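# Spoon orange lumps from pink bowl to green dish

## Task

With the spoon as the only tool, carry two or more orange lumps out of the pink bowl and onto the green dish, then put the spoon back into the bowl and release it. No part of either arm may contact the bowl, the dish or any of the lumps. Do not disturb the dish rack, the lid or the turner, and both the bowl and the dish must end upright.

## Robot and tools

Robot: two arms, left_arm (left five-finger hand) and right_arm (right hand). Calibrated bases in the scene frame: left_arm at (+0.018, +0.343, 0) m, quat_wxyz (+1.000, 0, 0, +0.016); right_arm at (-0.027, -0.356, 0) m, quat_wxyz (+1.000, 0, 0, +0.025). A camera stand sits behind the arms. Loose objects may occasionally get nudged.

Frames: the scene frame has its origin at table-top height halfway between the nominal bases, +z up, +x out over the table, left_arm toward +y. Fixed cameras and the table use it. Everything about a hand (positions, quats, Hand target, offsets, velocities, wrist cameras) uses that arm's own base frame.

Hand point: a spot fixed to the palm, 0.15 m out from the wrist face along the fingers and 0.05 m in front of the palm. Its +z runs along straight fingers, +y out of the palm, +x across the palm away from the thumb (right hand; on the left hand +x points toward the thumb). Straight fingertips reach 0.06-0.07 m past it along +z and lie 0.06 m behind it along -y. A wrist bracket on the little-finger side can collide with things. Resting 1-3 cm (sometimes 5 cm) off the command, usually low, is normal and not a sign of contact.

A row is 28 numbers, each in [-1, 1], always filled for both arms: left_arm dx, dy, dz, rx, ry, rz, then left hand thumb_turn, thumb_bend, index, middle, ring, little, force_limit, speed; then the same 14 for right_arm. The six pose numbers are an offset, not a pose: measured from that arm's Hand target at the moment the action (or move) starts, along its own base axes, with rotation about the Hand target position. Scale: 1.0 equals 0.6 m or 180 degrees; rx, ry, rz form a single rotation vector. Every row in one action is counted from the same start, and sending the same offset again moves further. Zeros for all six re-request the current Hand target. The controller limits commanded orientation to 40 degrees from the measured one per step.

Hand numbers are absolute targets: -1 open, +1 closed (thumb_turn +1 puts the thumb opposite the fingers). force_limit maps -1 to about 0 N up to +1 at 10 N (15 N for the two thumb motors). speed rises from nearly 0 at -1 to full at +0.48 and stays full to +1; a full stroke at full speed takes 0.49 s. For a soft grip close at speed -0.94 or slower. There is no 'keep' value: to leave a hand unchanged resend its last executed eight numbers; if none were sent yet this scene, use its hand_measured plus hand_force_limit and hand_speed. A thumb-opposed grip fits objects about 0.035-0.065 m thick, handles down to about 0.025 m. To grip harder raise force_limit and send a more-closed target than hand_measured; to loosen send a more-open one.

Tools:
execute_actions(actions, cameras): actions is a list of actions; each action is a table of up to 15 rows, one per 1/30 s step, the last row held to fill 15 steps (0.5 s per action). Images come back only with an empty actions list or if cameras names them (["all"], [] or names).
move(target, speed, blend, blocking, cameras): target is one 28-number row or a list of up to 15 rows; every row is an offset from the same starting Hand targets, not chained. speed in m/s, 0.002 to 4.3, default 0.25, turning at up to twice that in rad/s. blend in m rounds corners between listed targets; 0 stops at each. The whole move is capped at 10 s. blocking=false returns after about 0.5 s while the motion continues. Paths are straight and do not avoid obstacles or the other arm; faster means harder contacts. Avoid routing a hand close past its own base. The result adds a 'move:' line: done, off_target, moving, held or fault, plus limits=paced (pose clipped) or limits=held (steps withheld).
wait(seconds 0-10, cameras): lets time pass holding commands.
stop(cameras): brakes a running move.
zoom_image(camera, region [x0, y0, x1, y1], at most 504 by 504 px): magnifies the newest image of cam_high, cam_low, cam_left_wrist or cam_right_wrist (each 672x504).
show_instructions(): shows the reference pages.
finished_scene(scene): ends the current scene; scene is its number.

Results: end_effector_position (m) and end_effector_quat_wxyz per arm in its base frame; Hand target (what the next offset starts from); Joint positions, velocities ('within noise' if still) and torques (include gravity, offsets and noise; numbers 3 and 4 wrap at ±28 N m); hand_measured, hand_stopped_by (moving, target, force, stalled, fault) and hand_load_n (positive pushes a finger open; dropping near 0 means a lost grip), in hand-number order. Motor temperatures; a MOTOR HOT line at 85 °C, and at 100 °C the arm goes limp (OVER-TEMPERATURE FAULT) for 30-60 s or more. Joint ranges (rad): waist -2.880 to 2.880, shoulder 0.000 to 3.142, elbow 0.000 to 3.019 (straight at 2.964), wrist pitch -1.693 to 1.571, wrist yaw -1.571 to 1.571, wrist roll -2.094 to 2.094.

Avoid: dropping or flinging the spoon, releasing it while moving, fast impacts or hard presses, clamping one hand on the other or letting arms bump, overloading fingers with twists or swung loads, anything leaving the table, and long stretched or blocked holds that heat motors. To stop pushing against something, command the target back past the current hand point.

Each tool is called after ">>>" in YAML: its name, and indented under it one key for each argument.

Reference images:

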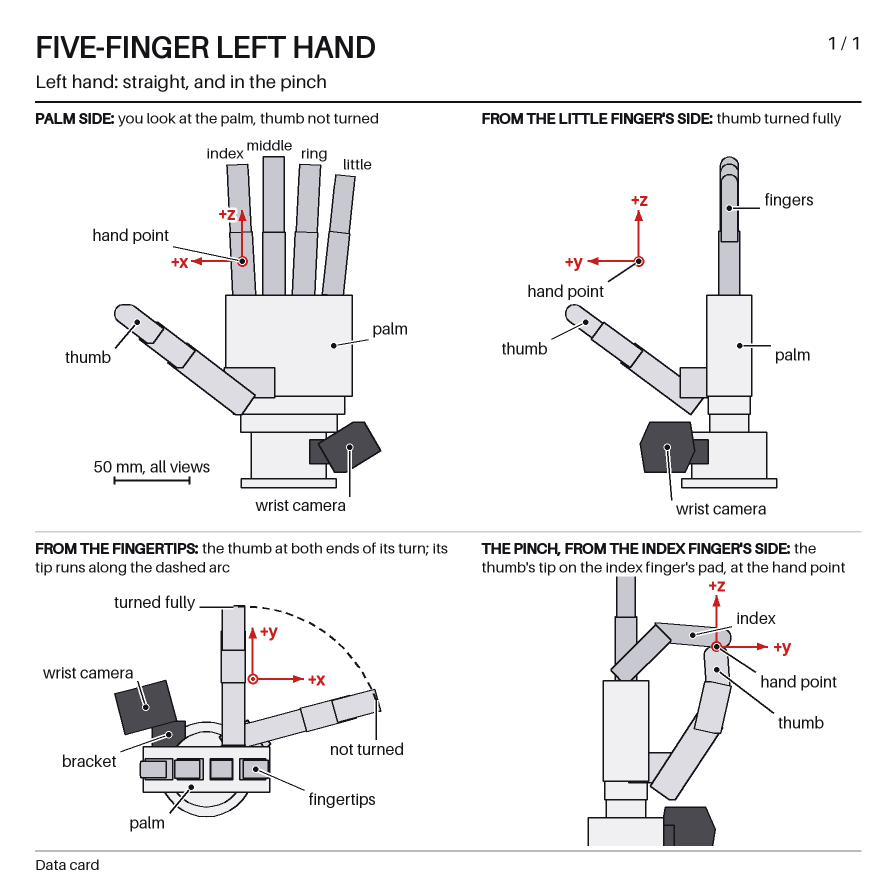

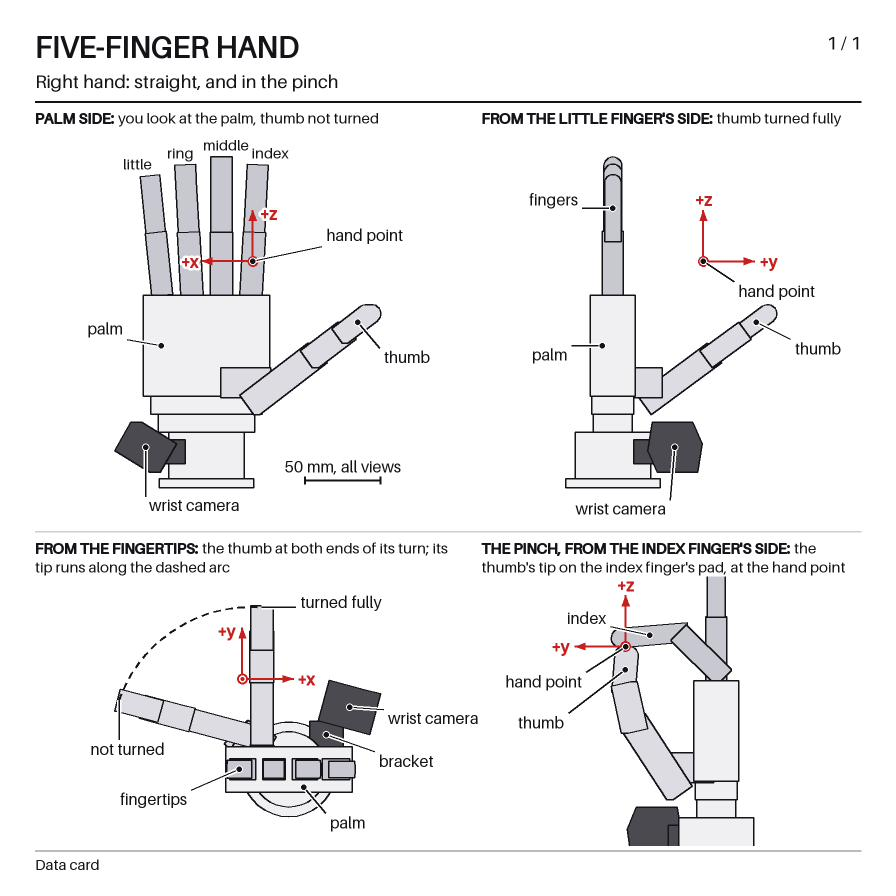

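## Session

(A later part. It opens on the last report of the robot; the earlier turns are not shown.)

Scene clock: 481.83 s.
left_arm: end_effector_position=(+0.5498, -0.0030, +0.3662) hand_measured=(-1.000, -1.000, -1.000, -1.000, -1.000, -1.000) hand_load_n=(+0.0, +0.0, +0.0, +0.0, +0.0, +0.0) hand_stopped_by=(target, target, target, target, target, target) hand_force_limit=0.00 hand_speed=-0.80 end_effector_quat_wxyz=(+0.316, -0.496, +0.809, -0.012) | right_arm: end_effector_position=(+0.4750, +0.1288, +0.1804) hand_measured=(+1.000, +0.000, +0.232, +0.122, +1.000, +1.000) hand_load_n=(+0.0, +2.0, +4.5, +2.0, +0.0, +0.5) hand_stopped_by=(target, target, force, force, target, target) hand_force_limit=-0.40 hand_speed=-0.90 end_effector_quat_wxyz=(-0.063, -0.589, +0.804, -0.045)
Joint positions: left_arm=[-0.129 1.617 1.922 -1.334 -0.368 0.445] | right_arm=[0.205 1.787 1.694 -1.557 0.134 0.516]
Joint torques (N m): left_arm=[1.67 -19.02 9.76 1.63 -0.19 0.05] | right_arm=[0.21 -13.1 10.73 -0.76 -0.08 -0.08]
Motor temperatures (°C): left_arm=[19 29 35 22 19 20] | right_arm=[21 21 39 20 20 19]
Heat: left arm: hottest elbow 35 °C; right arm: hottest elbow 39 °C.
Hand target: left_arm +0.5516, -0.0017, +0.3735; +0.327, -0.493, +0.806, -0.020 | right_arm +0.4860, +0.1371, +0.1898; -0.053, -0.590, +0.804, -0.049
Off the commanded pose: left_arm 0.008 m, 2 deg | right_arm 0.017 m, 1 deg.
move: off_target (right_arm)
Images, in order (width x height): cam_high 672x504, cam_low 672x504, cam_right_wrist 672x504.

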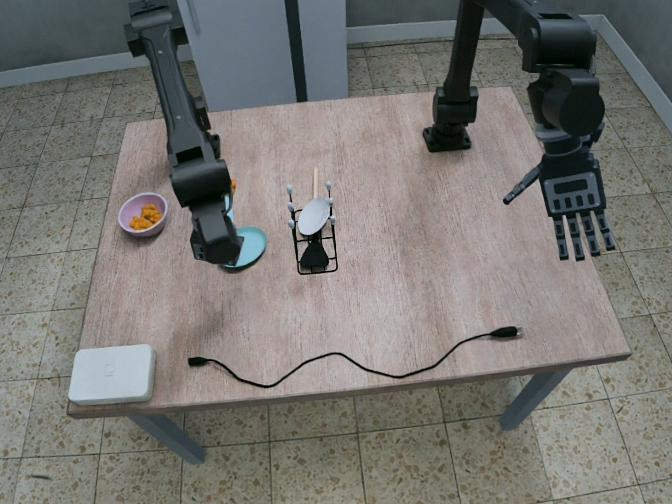

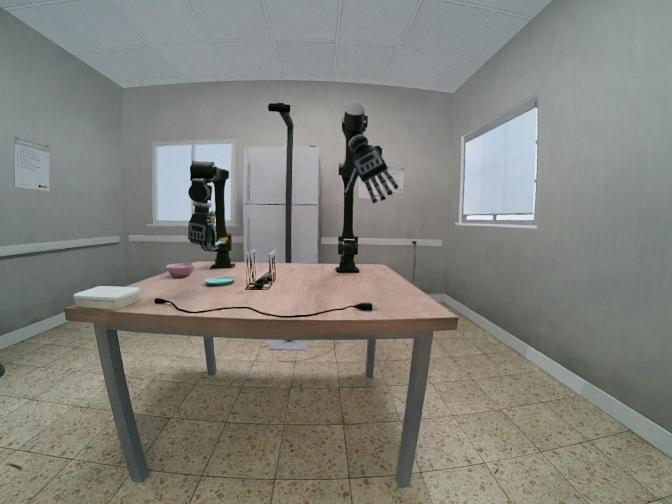

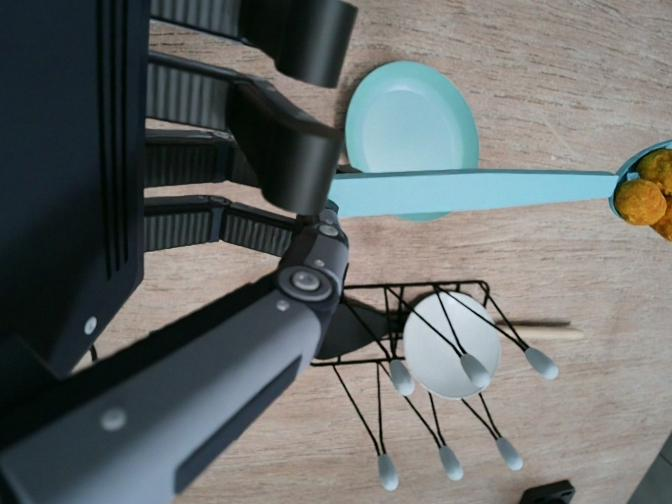

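>>> execute_actions:
  actions: []
  cameras: ["cam_high","cam_low","cam_right_wrist"]

>>> zoom_image:
  camera: "cam_high"
  region: [180, 160, 340, 280]

Scene clock: 506.07 s.
left_arm: end_effector_position=(+0.5498, -0.0030, +0.3662) hand_measured=(-1.000, -1.000, -1.000, -1.000, -1.000, -1.000) hand_load_n=(+0.0, -0.5, +0.0, +0.0, +0.0, +0.0) hand_stopped_by=(target, target, target, target, target, target) hand_force_limit=0.00 hand_speed=-0.80 end_effector_quat_wxyz=(+0.316, -0.496, +0.809, -0.012) | right_arm: end_effector_position=(+0.4750, +0.1288, +0.1804) hand_measured=(+1.000, +0.000, +0.232, +0.122, +1.000, +1.000) hand_load_n=(+0.0, +2.0, +4.5, +2.0, +0.0, +0.0) hand_stopped_by=(target, target, force, force, target, target) hand_force_limit=-0.40 hand_speed=-0.90 end_effector_quat_wxyz=(-0.063, -0.589, +0.804, -0.045)
Joint positions: left_arm=[-0.129 1.617 1.922 -1.334 -0.368 0.445] | right_arm=[0.205 1.787 1.694 -1.557 0.134 0.516]
Joint velocities: within noise
Joint torques (N m): left_arm=[1.67 -18.9 9.77 1.62 -0.19 0.05] | right_arm=[0.44 -13.51 10.71 -0.85 -0.06 -0.09]
Motor temperatures (°C): left_arm=[19 29 35 22 19 20] | right_arm=[21 23 41 20 20 19]
Heat: left arm: hottest elbow 35 °C; right arm: hottest elbow 41 °C.
Hand target: left_arm +0.5516, -0.0017, +0.3735; +0.327, -0.493, +0.806, -0.020 | right_arm +0.4860, +0.1371, +0.1898; -0.053, -0.590, +0.804, -0.049
Off the commanded pose: left_arm 0.008 m, 2 deg | right_arm 0.017 m, 1 deg.
Images, in order (width x height): cam_high 672x504, cam_low 672x504, cam_right_wrist 672x504.

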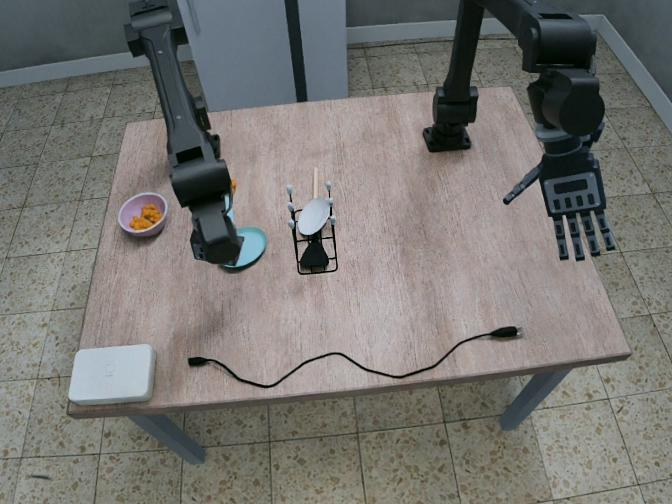

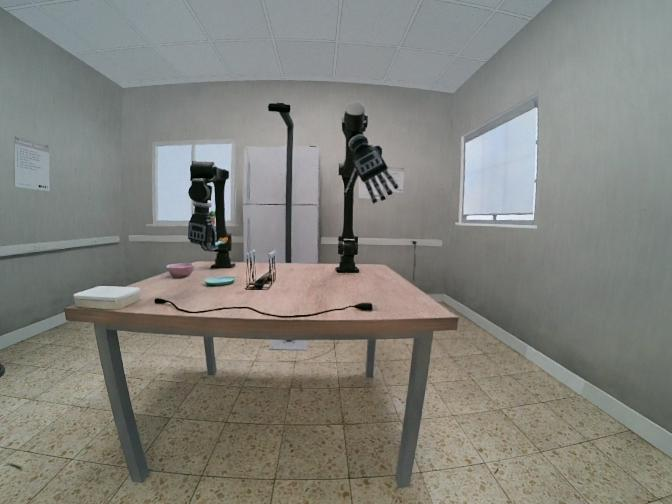

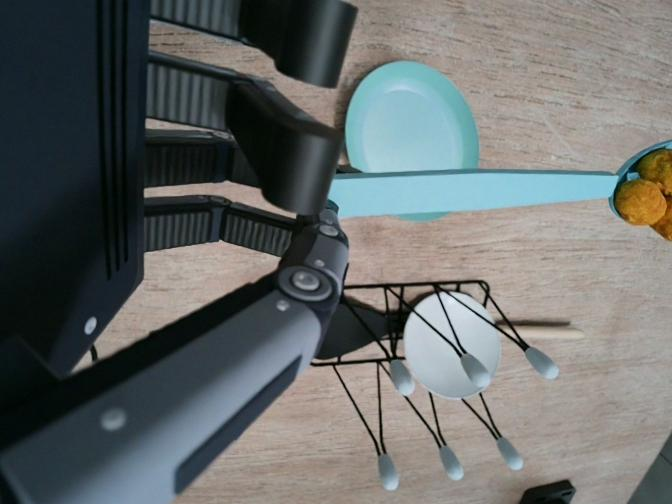

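Scaled by 3.150 from the camera's 672x504 image, which has a finer 960x720 frame.

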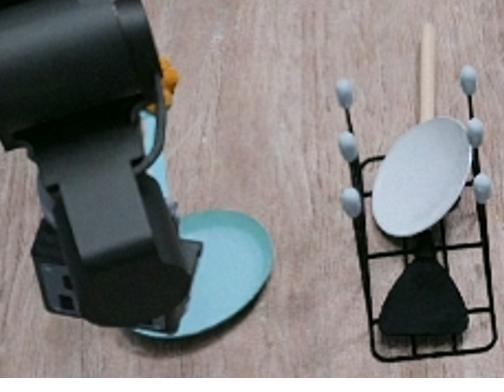

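>>> move:
  target: [0,0,0,0,0,0,-1,-1,-1,-1,-1,-1,0,-0.8,0.092,-0.037,0,0,0,0,1,0,0.4,0.4,1,1,-0.4,-0.9]
  speed: 0.08
  cameras: ["cam_high","cam_low","cam_right_wrist"]

>>> zoom_image:
  camera: "cam_high"
  region: [180, 160, 340, 280]

>>> zoom_image:
  camera: "cam_low"
  region: [140, 160, 300, 300]

Scene clock: 529.23 s.
left_arm: end_effector_position=(+0.5498, -0.0030, +0.3662) hand_measured=(-1.000, -1.000, -1.000, -1.000, -1.000, -1.000) hand_load_n=(+0.0, +0.0, +0.0, +0.0, +0.0, +0.0) hand_stopped_by=(target, target, target, target, target, target) hand_force_limit=0.00 hand_speed=-0.80 end_effector_quat_wxyz=(+0.316, -0.496, +0.809, -0.012) | right_arm: end_effector_position=(+0.5297, +0.1172, +0.1813) hand_measured=(+1.000, +0.000, +0.232, +0.122, +1.000, +1.000) hand_load_n=(+0.0, +2.0, +4.5, +1.5, +0.5, +0.0) hand_stopped_by=(target, target, force, force, target, target) hand_force_limit=-0.40 hand_speed=-0.90 end_effector_quat_wxyz=(-0.061, -0.589, +0.804, -0.044)
Joint positions: left_arm=[-0.129 1.617 1.922 -1.334 -0.368 0.445] | right_arm=[0.166 1.929 1.904 -1.616 0.134 0.477]
Joint torques (N m): left_arm=[1.73 -19.02 9.76 1.62 -0.19 0.05] | right_arm=[-1.03 -15.09 10.74 -0.79 0.07 -0.26]
Heat: left arm: hottest elbow 35 °C; right arm: hottest elbow 42 °C.
Hand target: left_arm +0.5516, -0.0017, +0.3735; +0.327, -0.493, +0.806, -0.020 | right_arm +0.5411, +0.1148, +0.1899; -0.053, -0.590, +0.804, -0.049
Off the commanded pose: left_arm 0.008 m, 2 deg | right_arm 0.015 m, 1 deg.
move: off_target (right_arm)
Images, in order (width x height): cam_high 672x504, cam_low 672x504, cam_right_wrist 672x504.

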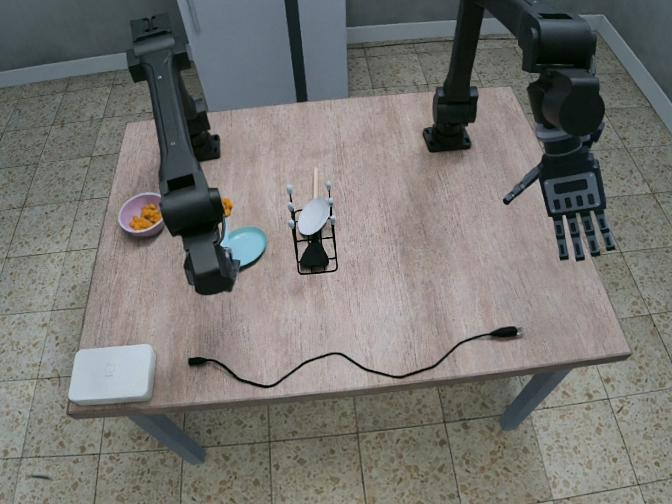

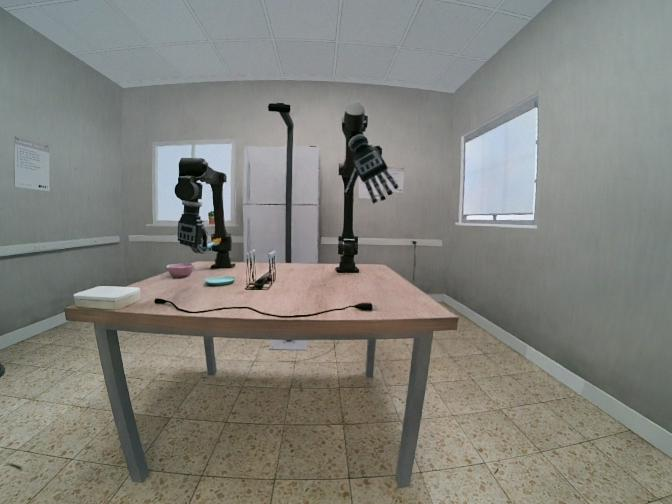

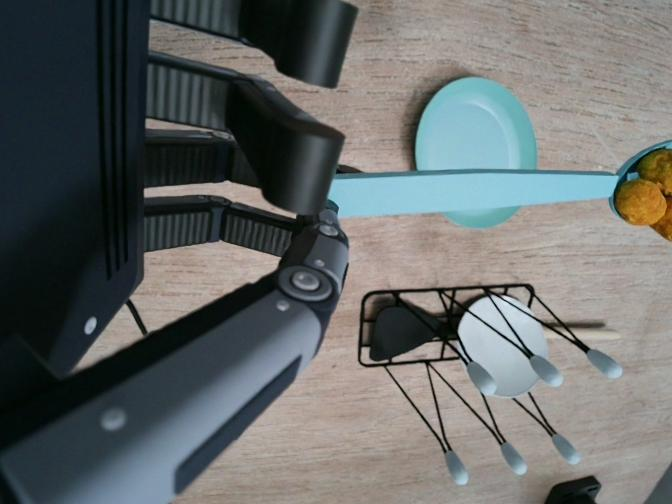

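Scaled by 3.150 from the camera's 672x504 image, which has a finer 960x720 frame.

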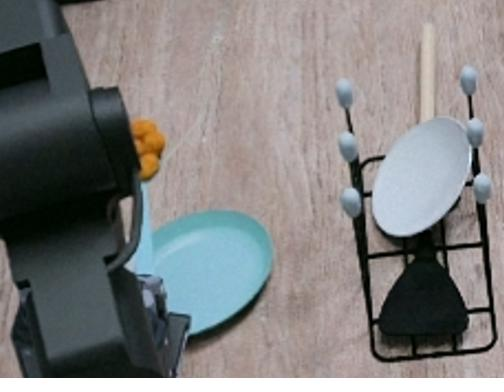

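Scaled by 3.150 from the camera's 672x504 image, which has a finer 960x720 frame.

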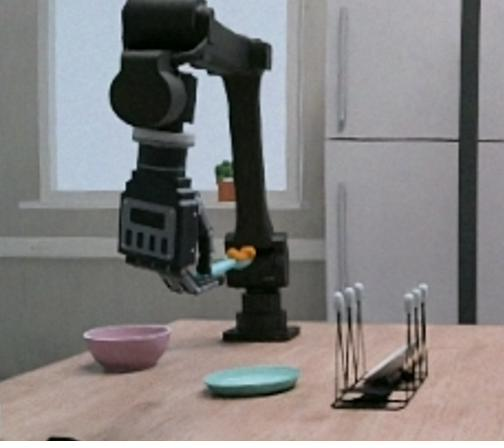

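>>> move:
  target: [0,0,0,0,0,0,-1,-1,-1,-1,-1,-1,0,-0.8,0,0,-0.103,-0.003,-0.1,0,1,0,0.4,0.4,1,1,-0.4,-0.9]
  speed: 0.08
  cameras: ["cam_high","cam_low","cam_right_wrist"]

>>> zoom_image:
  camera: "cam_low"
  region: [160, 200, 260, 300]

>>> zoom_image:
  camera: "cam_high"
  region: [180, 180, 280, 280]

Scene clock: 557.00 s.
left_arm: end_effector_position=(+0.5498, -0.0030, +0.3662) hand_measured=(-1.000, -1.000, -1.000, -1.000, -1.000, -1.000) hand_load_n=(+0.0, +0.0, +0.0, +0.0, +0.0, +0.0) hand_stopped_by=(target, target, target, target, target, target) hand_force_limit=0.00 hand_speed=-0.80 end_effector_quat_wxyz=(+0.316, -0.496, +0.809, -0.012) | right_arm: end_effector_position=(+0.5399, +0.1091, +0.1235) hand_measured=(+1.000, +0.000, +0.232, +0.122, +1.000, +1.000) hand_load_n=(+0.5, +2.0, +5.0, +1.5, +0.0, +0.0) hand_stopped_by=(target, target, force, force, target, target) hand_force_limit=-0.40 hand_speed=-0.90 end_effector_quat_wxyz=(+0.060, -0.575, +0.804, -0.139)
Joint positions: left_arm=[-0.129 1.617 1.922 -1.334 -0.368 0.445] | right_arm=[0.171 1.745 1.503 -1.096 0.197 0.477]
Joint torques (N m): left_arm=[1.79 -18.96 9.76 1.62 -0.19 0.05] | right_arm=[0.26 -15.15 6.84 1.11 0.13 -0.08]
Heat: left arm: hottest elbow 35 °C; right arm: hottest elbow 39 °C.
Hand target: left_arm +0.5516, -0.0017, +0.3735; +0.327, -0.493, +0.806, -0.020 | right_arm +0.5412, +0.1148, +0.1281; +0.071, -0.575, +0.802, -0.144
Off the commanded pose: left_arm 0.008 m, 2 deg | right_arm 0.007 m, 1 deg.
move: done
Images, in order (width x height): cam_high 672x504, cam_low 672x504, cam_right_wrist 672x504.

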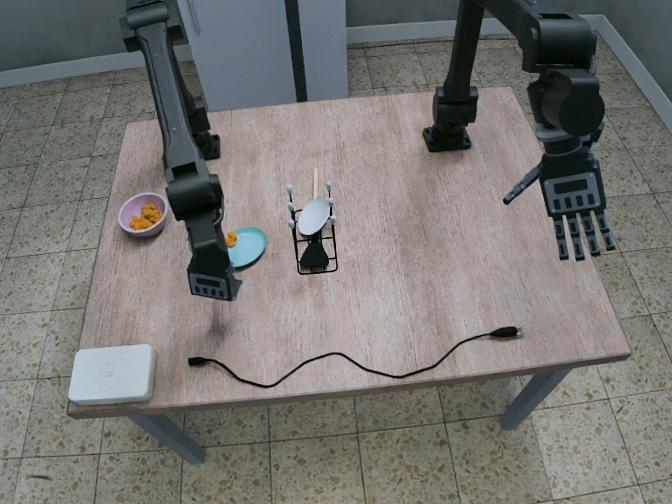

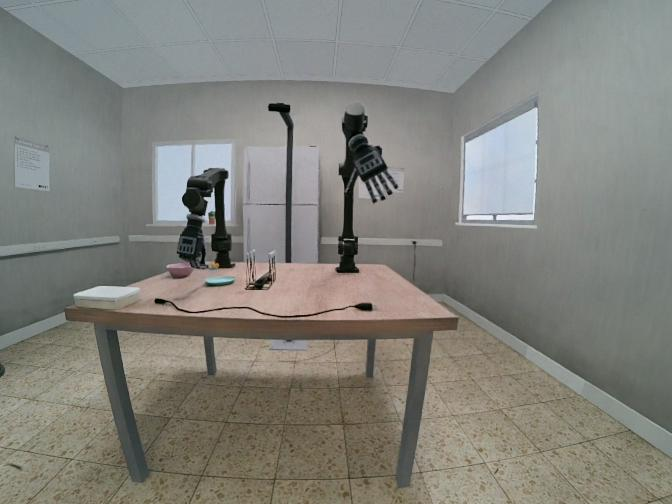

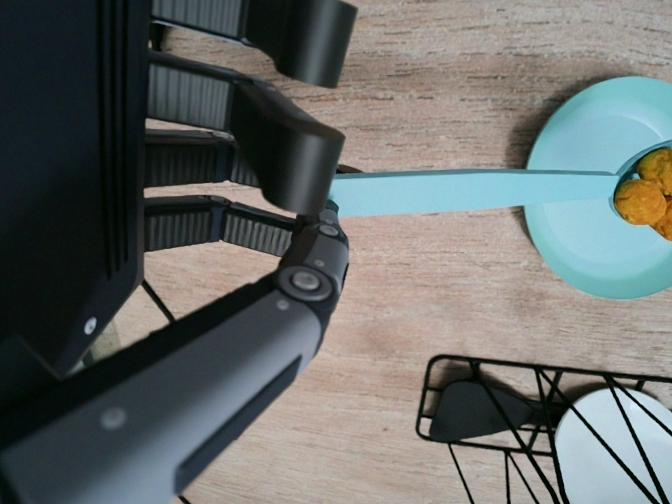

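Scaled by 5.040 from the camera's 672x504 image, which has a finer 960x720 frame.

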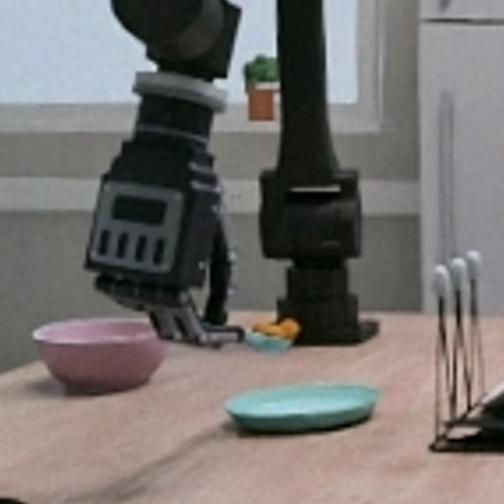

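Scaled by 5.040 from the camera's 672x504 image, which has a finer 960x720 frame.

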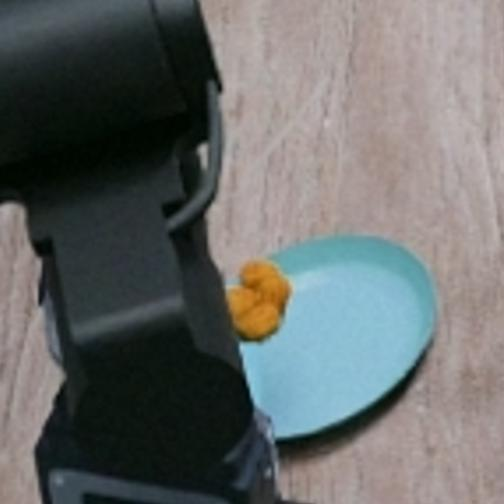

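>>> move:
  target: [0,0,0,0,0,0,-1,-1,-1,-1,-1,-1,0,-0.8,-0.025,0.005,-0.07,0,0,0,1,0,0.4,0.4,1,1,-0.4,-0.9]
  speed: 0.08
  cameras: ["cam_right_wrist","cam_low","cam_high"]

>>> zoom_image:
  camera: "cam_low"
  region: [160, 200, 260, 300]

>>> zoom_image:
  camera: "cam_high"
  region: [180, 180, 280, 280]

Scene clock: 574.03 s.
left_arm: end_effector_position=(+0.5498, -0.0030, +0.3662) hand_measured=(-1.000, -1.000, -1.000, -1.000, -1.000, -1.000) hand_load_n=(+0.0, +0.0, +0.0, +0.0, +0.0, +0.0) hand_stopped_by=(target, target, target, target, target, target) hand_force_limit=0.00 hand_speed=-0.80 end_effector_quat_wxyz=(+0.316, -0.496, +0.809, -0.012) | right_arm: end_effector_position=(+0.5246, +0.1123, +0.0828) hand_measured=(+1.000, +0.000, +0.232, +0.122, +1.000, +1.000) hand_load_n=(+0.0, +2.0, +5.0, +1.5, +0.0, +0.0) hand_stopped_by=(target, target, force, force, target, target) hand_force_limit=-0.40 hand_speed=-0.90 end_effector_quat_wxyz=(+0.061, -0.575, +0.803, -0.140)
Joint positions: left_arm=[-0.129 1.617 1.922 -1.334 -0.368 0.445] | right_arm=[0.182 1.739 1.384 -0.982 0.2 0.487]
Joint torques (N m): left_arm=[1.73 -19.02 9.74 1.63 -0.19 0.05] | right_arm=[0.15 -14.15 6.52 1.07 0.14 -0.11]
Heat: left arm: hottest elbow 35 °C; right arm: hottest elbow 38 °C.
Hand target: left_arm +0.5516, -0.0017, +0.3735; +0.327, -0.493, +0.806, -0.020 | right_arm +0.5262, +0.1180, +0.0861; +0.071, -0.575, +0.802, -0.144
Off the commanded pose: left_arm 0.008 m, 2 deg | right_arm 0.007 m, 1 deg.
move: done
Images, in order (width x height): cam_high 672x504, cam_low 672x504, cam_right_wrist 672x504.

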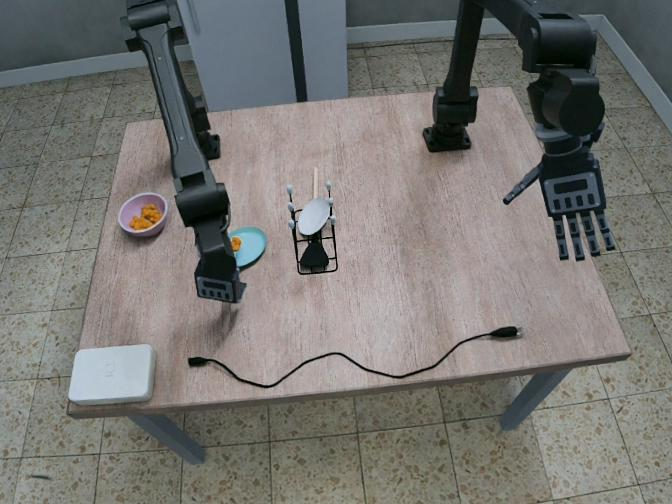

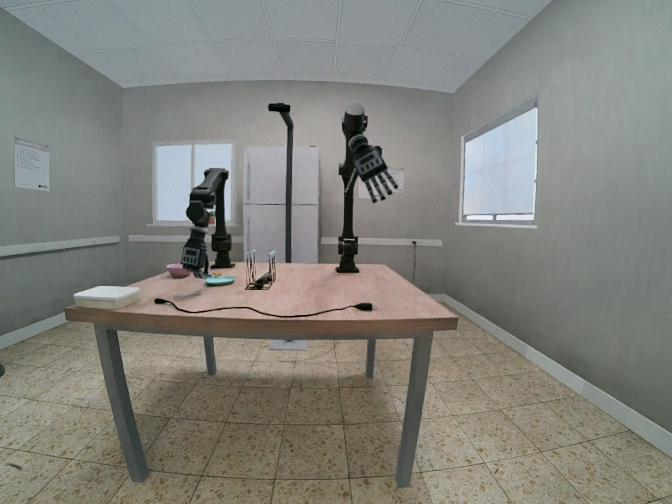

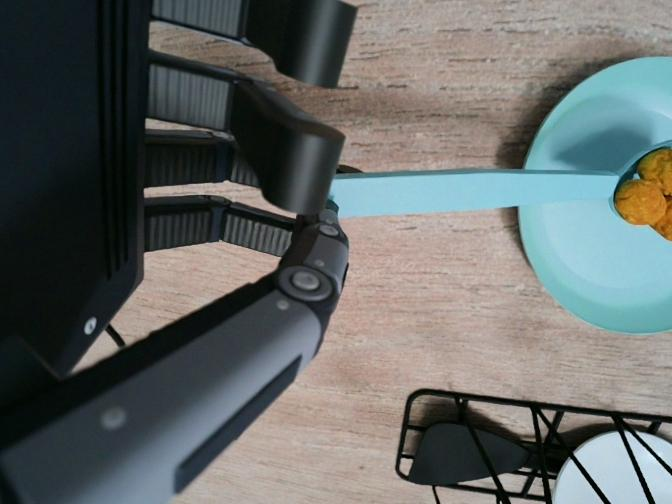

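Scaled by 5.040 from the camera's 672x504 image, which has a finer 960x720 frame.

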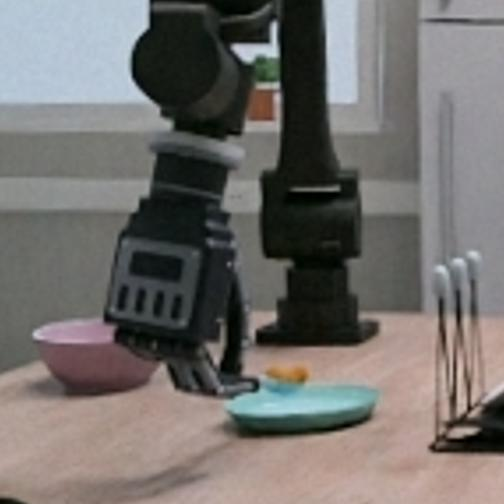

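Scaled by 5.040 from the camera's 672x504 image, which has a finer 960x720 frame.

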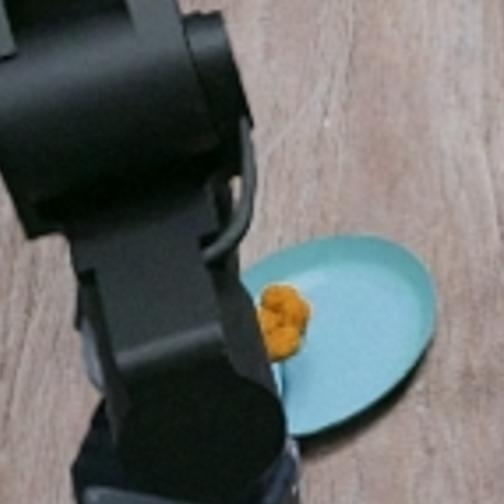

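>>> move:
  target:
    - [0,0,0,0,0,0,-1,-1,-1,-1,-1,-1,0,-0.8,-0.04,0.003,0.088,-0.003,-0.108,0,1,0,0.4,0.4,1,1,-0.4,-0.9]
    - [0,0,0,0,0,0,-1,-1,-1,-1,-1,-1,0,-0.8,-0.105,0.003,0.135,-0.0065,-0.2167,0,1,0,0.4,0.4,1,1,-0.4,-0.9]
  speed: 0.15
  blend: [0.02, 0]
  cameras: ["cam_right_wrist","cam_low","cam_high"]

>>> zoom_image:
  camera: "cam_low"
  region: [160, 200, 260, 300]

>>> zoom_image:
  camera: "cam_high"
  region: [180, 180, 280, 280]

Scene clock: 595.50 s.
left_arm: end_effector_position=(+0.5498, -0.0030, +0.3662) hand_measured=(-1.000, -1.000, -1.000, -1.000, -1.000, -1.000) hand_load_n=(+0.0, +0.0, +0.0, +0.0, +0.0, +0.0) hand_stopped_by=(target, target, target, target, target, target) hand_force_limit=0.00 hand_speed=-0.80 end_effector_quat_wxyz=(+0.316, -0.496, +0.809, -0.012) | right_arm: end_effector_position=(+0.4624, +0.1150, +0.1632) hand_measured=(+1.000, +0.000, +0.232, +0.122, +1.000, +1.000) hand_load_n=(+0.0, +2.0, +5.0, +1.0, +0.0, +0.0) hand_stopped_by=(target, target, force, force, target, target) hand_force_limit=-0.40 hand_speed=-0.90 end_effector_quat_wxyz=(+0.319, -0.493, +0.738, -0.333)
Joint positions: left_arm=[-0.129 1.617 1.922 -1.334 -0.368 0.445] | right_arm=[0.304 1.155 0.783 -0.31 0.42 0.496]
Joint torques (N m): left_arm=[1.73 -19.02 9.76 1.63 -0.19 0.05] | right_arm=[0.62 -7.41 7.3 2.48 0.21 -0.23]
Motor temperatures (°C): left_arm=[19 29 35 22 19 20] | right_arm=[21 24 36 20 20 19]
Heat: left arm: hottest elbow 35 °C; right arm: hottest elbow 36 °C.
Hand target: left_arm +0.5516, -0.0017, +0.3735; +0.327, -0.493, +0.806, -0.020 | right_arm +0.4631, +0.1197, +0.1671; +0.329, -0.494, +0.731, -0.336
Off the commanded pose: left_arm 0.008 m, 2 deg | right_arm 0.006 m, 1 deg.
move: done
Images, in order (width x height): cam_high 672x504, cam_low 672x504, cam_right_wrist 672x504.

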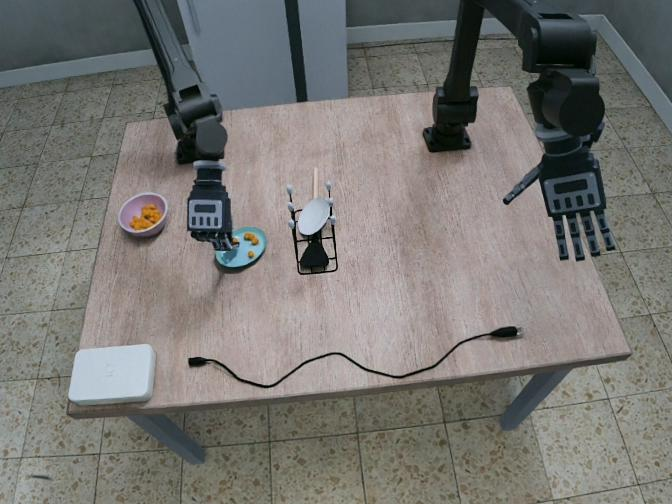

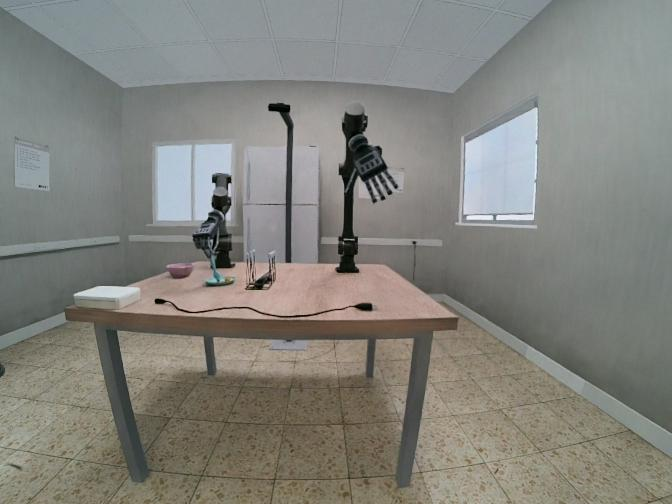

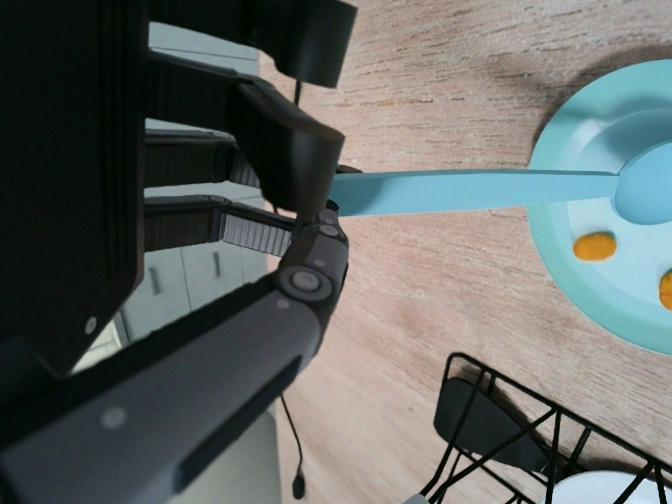

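Scaled by 5.040 from the camera's 672x504 image, which has a finer 960x720 frame.

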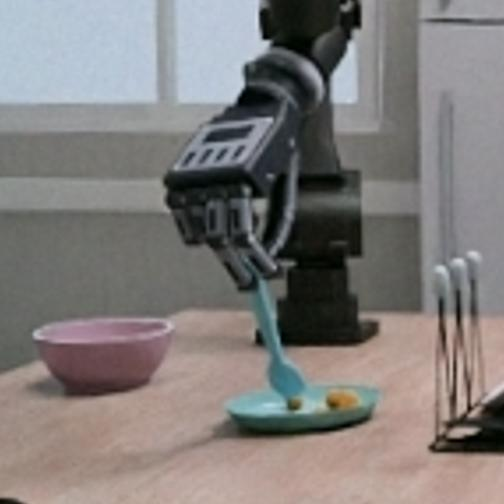

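Scaled by 5.040 from the camera's 672x504 image, which has a finer 960x720 frame.

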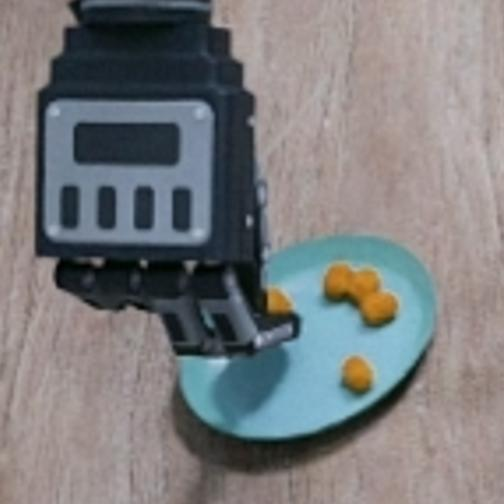

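>>> move:
  target:
    - [0,0,0,0,0,0,-1,-1,-1,-1,-1,-1,0,-0.8,0,0,0.133,0,0,0,1,0,0.4,0.4,1,1,-0.4,-0.9]
    - [0,0,0,0,0,0,-1,-1,-1,-1,-1,-1,0,-0.8,-0.307,-0.258,0.113,-0.0921,0.1108,0.405,1,0,0.4,0.4,1,1,-0.4,-0.9]
  speed: [0.12, 0.16]
  blend: [0.015, 0]
  cameras: ["cam_right_wrist","cam_low","cam_high"]

>>> zoom_image:
  camera: "cam_low"
  region: [130, 180, 250, 300]

>>> zoom_image:
  camera: "cam_high"
  region: [110, 160, 280, 290]

Scene clock: 614.73 s.
left_arm: end_effector_position=(+0.5498, -0.0030, +0.3662) hand_measured=(-1.000, -1.000, -1.000, -1.000, -1.000, -1.000) hand_load_n=(+0.0, +0.0, +0.0, +0.0, +0.0, +0.0) hand_stopped_by=(target, target, target, target, target, target) hand_force_limit=0.00 hand_speed=-0.80 end_effector_quat_wxyz=(+0.316, -0.496, +0.809, -0.012) | right_arm: end_effector_position=(+0.2679, -0.0281, +0.2177) hand_measured=(+1.000, +0.000, +0.232, +0.122, +1.000, +1.000) hand_load_n=(+0.0, +1.5, +5.0, +1.0, -0.5, +0.0) hand_stopped_by=(target, target, force, force, target, target) hand_force_limit=-0.40 hand_speed=-0.90 end_effector_quat_wxyz=(-0.270, +0.915, -0.291, +0.070)
Joint positions: left_arm=[-0.129 1.617 1.922 -1.334 -0.368 0.445] | right_arm=[-0.332 1.045 1.029 -1.411 -0.55 -1.246]
Joint torques (N m): left_arm=[1.73 -18.96 9.76 1.66 -0.19 0.06] | right_arm=[-1.67 -4.19 11.36 -0.24 -0.55 -0.24]
Heat: left arm: hottest elbow 35 °C; right arm: hottest elbow 36 °C.
Hand target: left_arm +0.5516, -0.0017, +0.3735; +0.327, -0.493, +0.806, -0.020 | right_arm +0.2790, -0.0351, +0.2349; -0.271, +0.915, -0.288, +0.087
Off the commanded pose: left_arm 0.008 m, 2 deg | right_arm 0.022 m, 2 deg.
move: off_target (right_arm)
Images, in order (width x height): cam_high 672x504, cam_low 672x504, cam_right_wrist 672x504.

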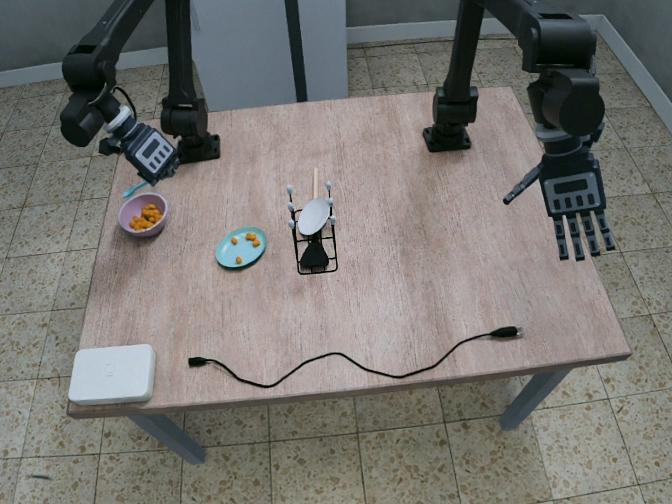

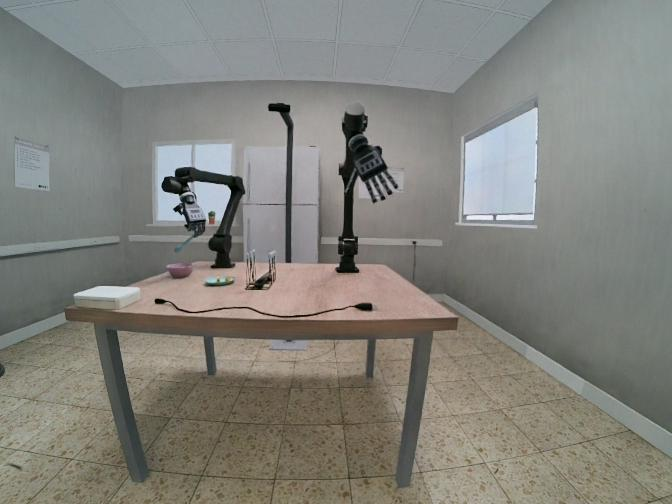

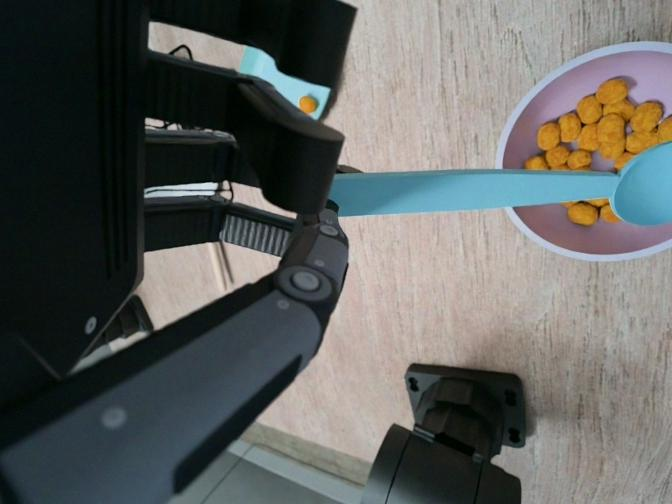

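Scaled by 4.200 from the camera's 672x504 image, which has a finer 960x720 frame.

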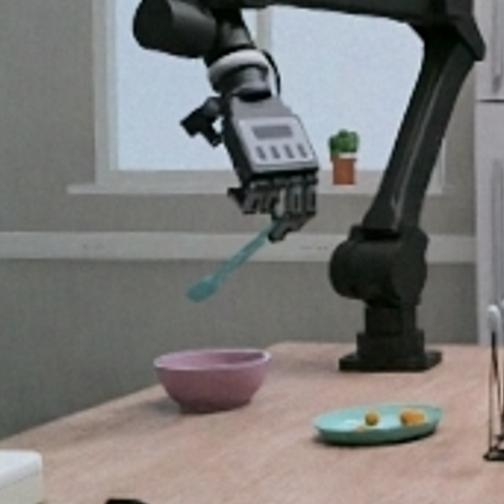

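Scaled by 2.965 from the camera's 672x504 image, which has a finer 960x720 frame.

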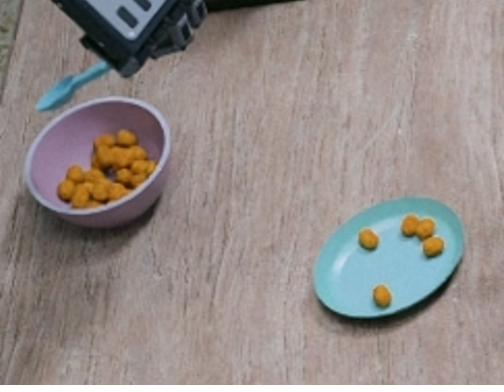

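>>> move:
  target:
    - [0,0,0,0,0,0,-1,-1,-1,-1,-1,-1,0,-0.8,-0.002,-0.003,-0.13,0,0,0,1,0,0.4,0.4,1,1,-0.4,-0.9]
    - [0,0,0,0,0,0,-1,-1,-1,-1,-1,-1,0,-0.8,-0.002,-0.003,-0.208,0,0,0,1,0,0.4,0.4,1,1,-0.4,-0.9]
  speed: [0.12, 0.06]
  blend: [0.01, 0]
  cameras: ["cam_right_wrist","cam_low","cam_high"]

>>> zoom_image:
  camera: "cam_low"
  region: [140, 210, 230, 300]

>>> zoom_image:
  camera: "cam_high"
  region: [100, 160, 200, 260]

Scene clock: 625.27 s.
left_arm: end_effector_position=(+0.5498, -0.0030, +0.3662) hand_measured=(-1.000, -1.000, -1.000, -1.000, -1.000, -1.000) hand_load_n=(+0.0, +0.0, +0.0, +0.0, +0.0, +0.0) hand_stopped_by=(target, target, target, target, target, target) hand_force_limit=0.00 hand_speed=-0.80 end_effector_quat_wxyz=(+0.316, -0.496, +0.809, -0.012) | right_arm: end_effector_position=(+0.2760, -0.0333, +0.1144) hand_measured=(+1.000, +0.000, +0.232, +0.122, +1.000, +1.000) hand_load_n=(+0.5, +1.5, +4.5, +2.0, +0.5, +0.0) hand_stopped_by=(target, target, force, force, target, target) hand_force_limit=-0.40 hand_speed=-0.90 end_effector_quat_wxyz=(-0.270, +0.915, -0.287, +0.084)
Joint positions: left_arm=[-0.129 1.617 1.922 -1.334 -0.368 0.445] | right_arm=[-0.34 1.1 0.792 -1.095 -0.551 -1.256]
Joint torques (N m): left_arm=[1.73 -19.02 9.76 1.63 -0.19 0.05] | right_arm=[-1.67 -4.6 6.58 1.07 -0.53 -0.23]
Heat: left arm: hottest elbow 35 °C; right arm: hottest elbow 36 °C.
Hand target: left_arm +0.5516, -0.0017, +0.3735; +0.327, -0.493, +0.806, -0.020 | right_arm +0.2777, -0.0369, +0.1101; -0.270, +0.915, -0.288, +0.087
Off the commanded pose: left_arm 0.008 m, 2 deg | right_arm 0.006 m, 0 deg.
move: done
Images, in order (width x height): cam_high 672x504, cam_low 672x504, cam_right_wrist 672x504.

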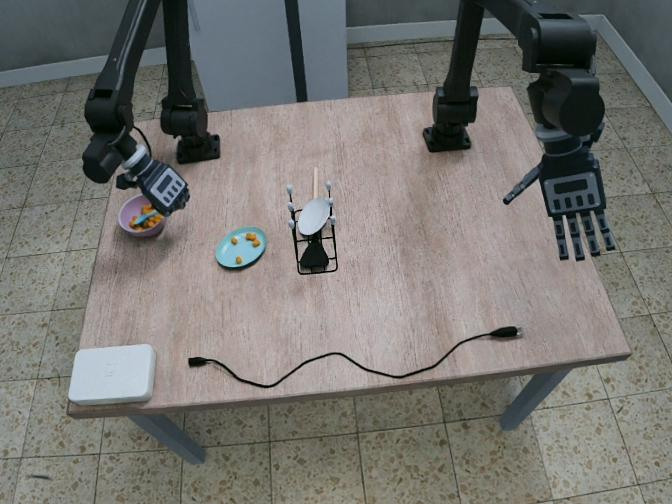

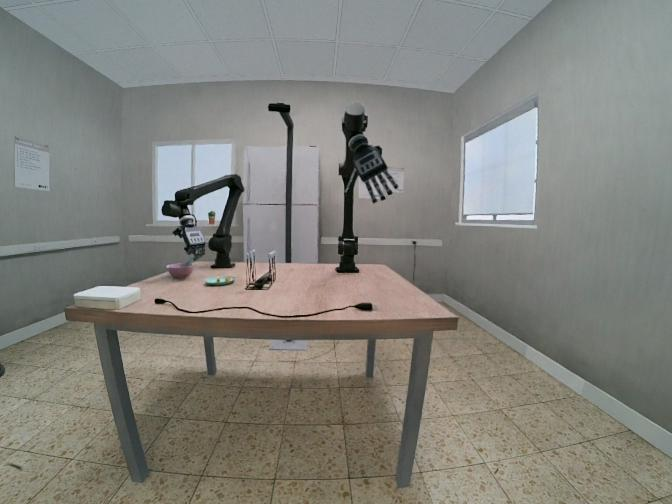

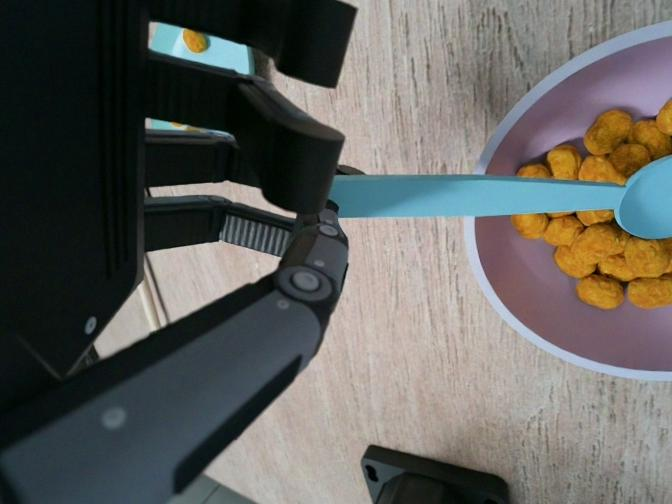

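Scaled by 5.600 from the camera's 672x504 image, which has a finer 960x720 frame.

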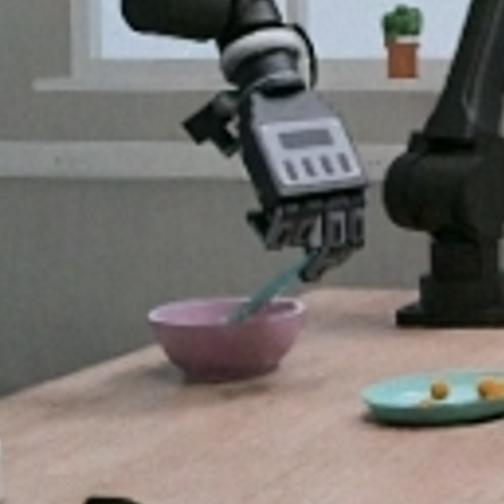

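Scaled by 5.040 from the camera's 672x504 image, which has a finer 960x720 frame.

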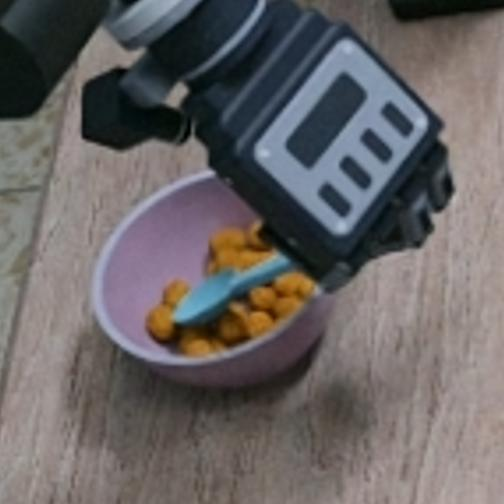

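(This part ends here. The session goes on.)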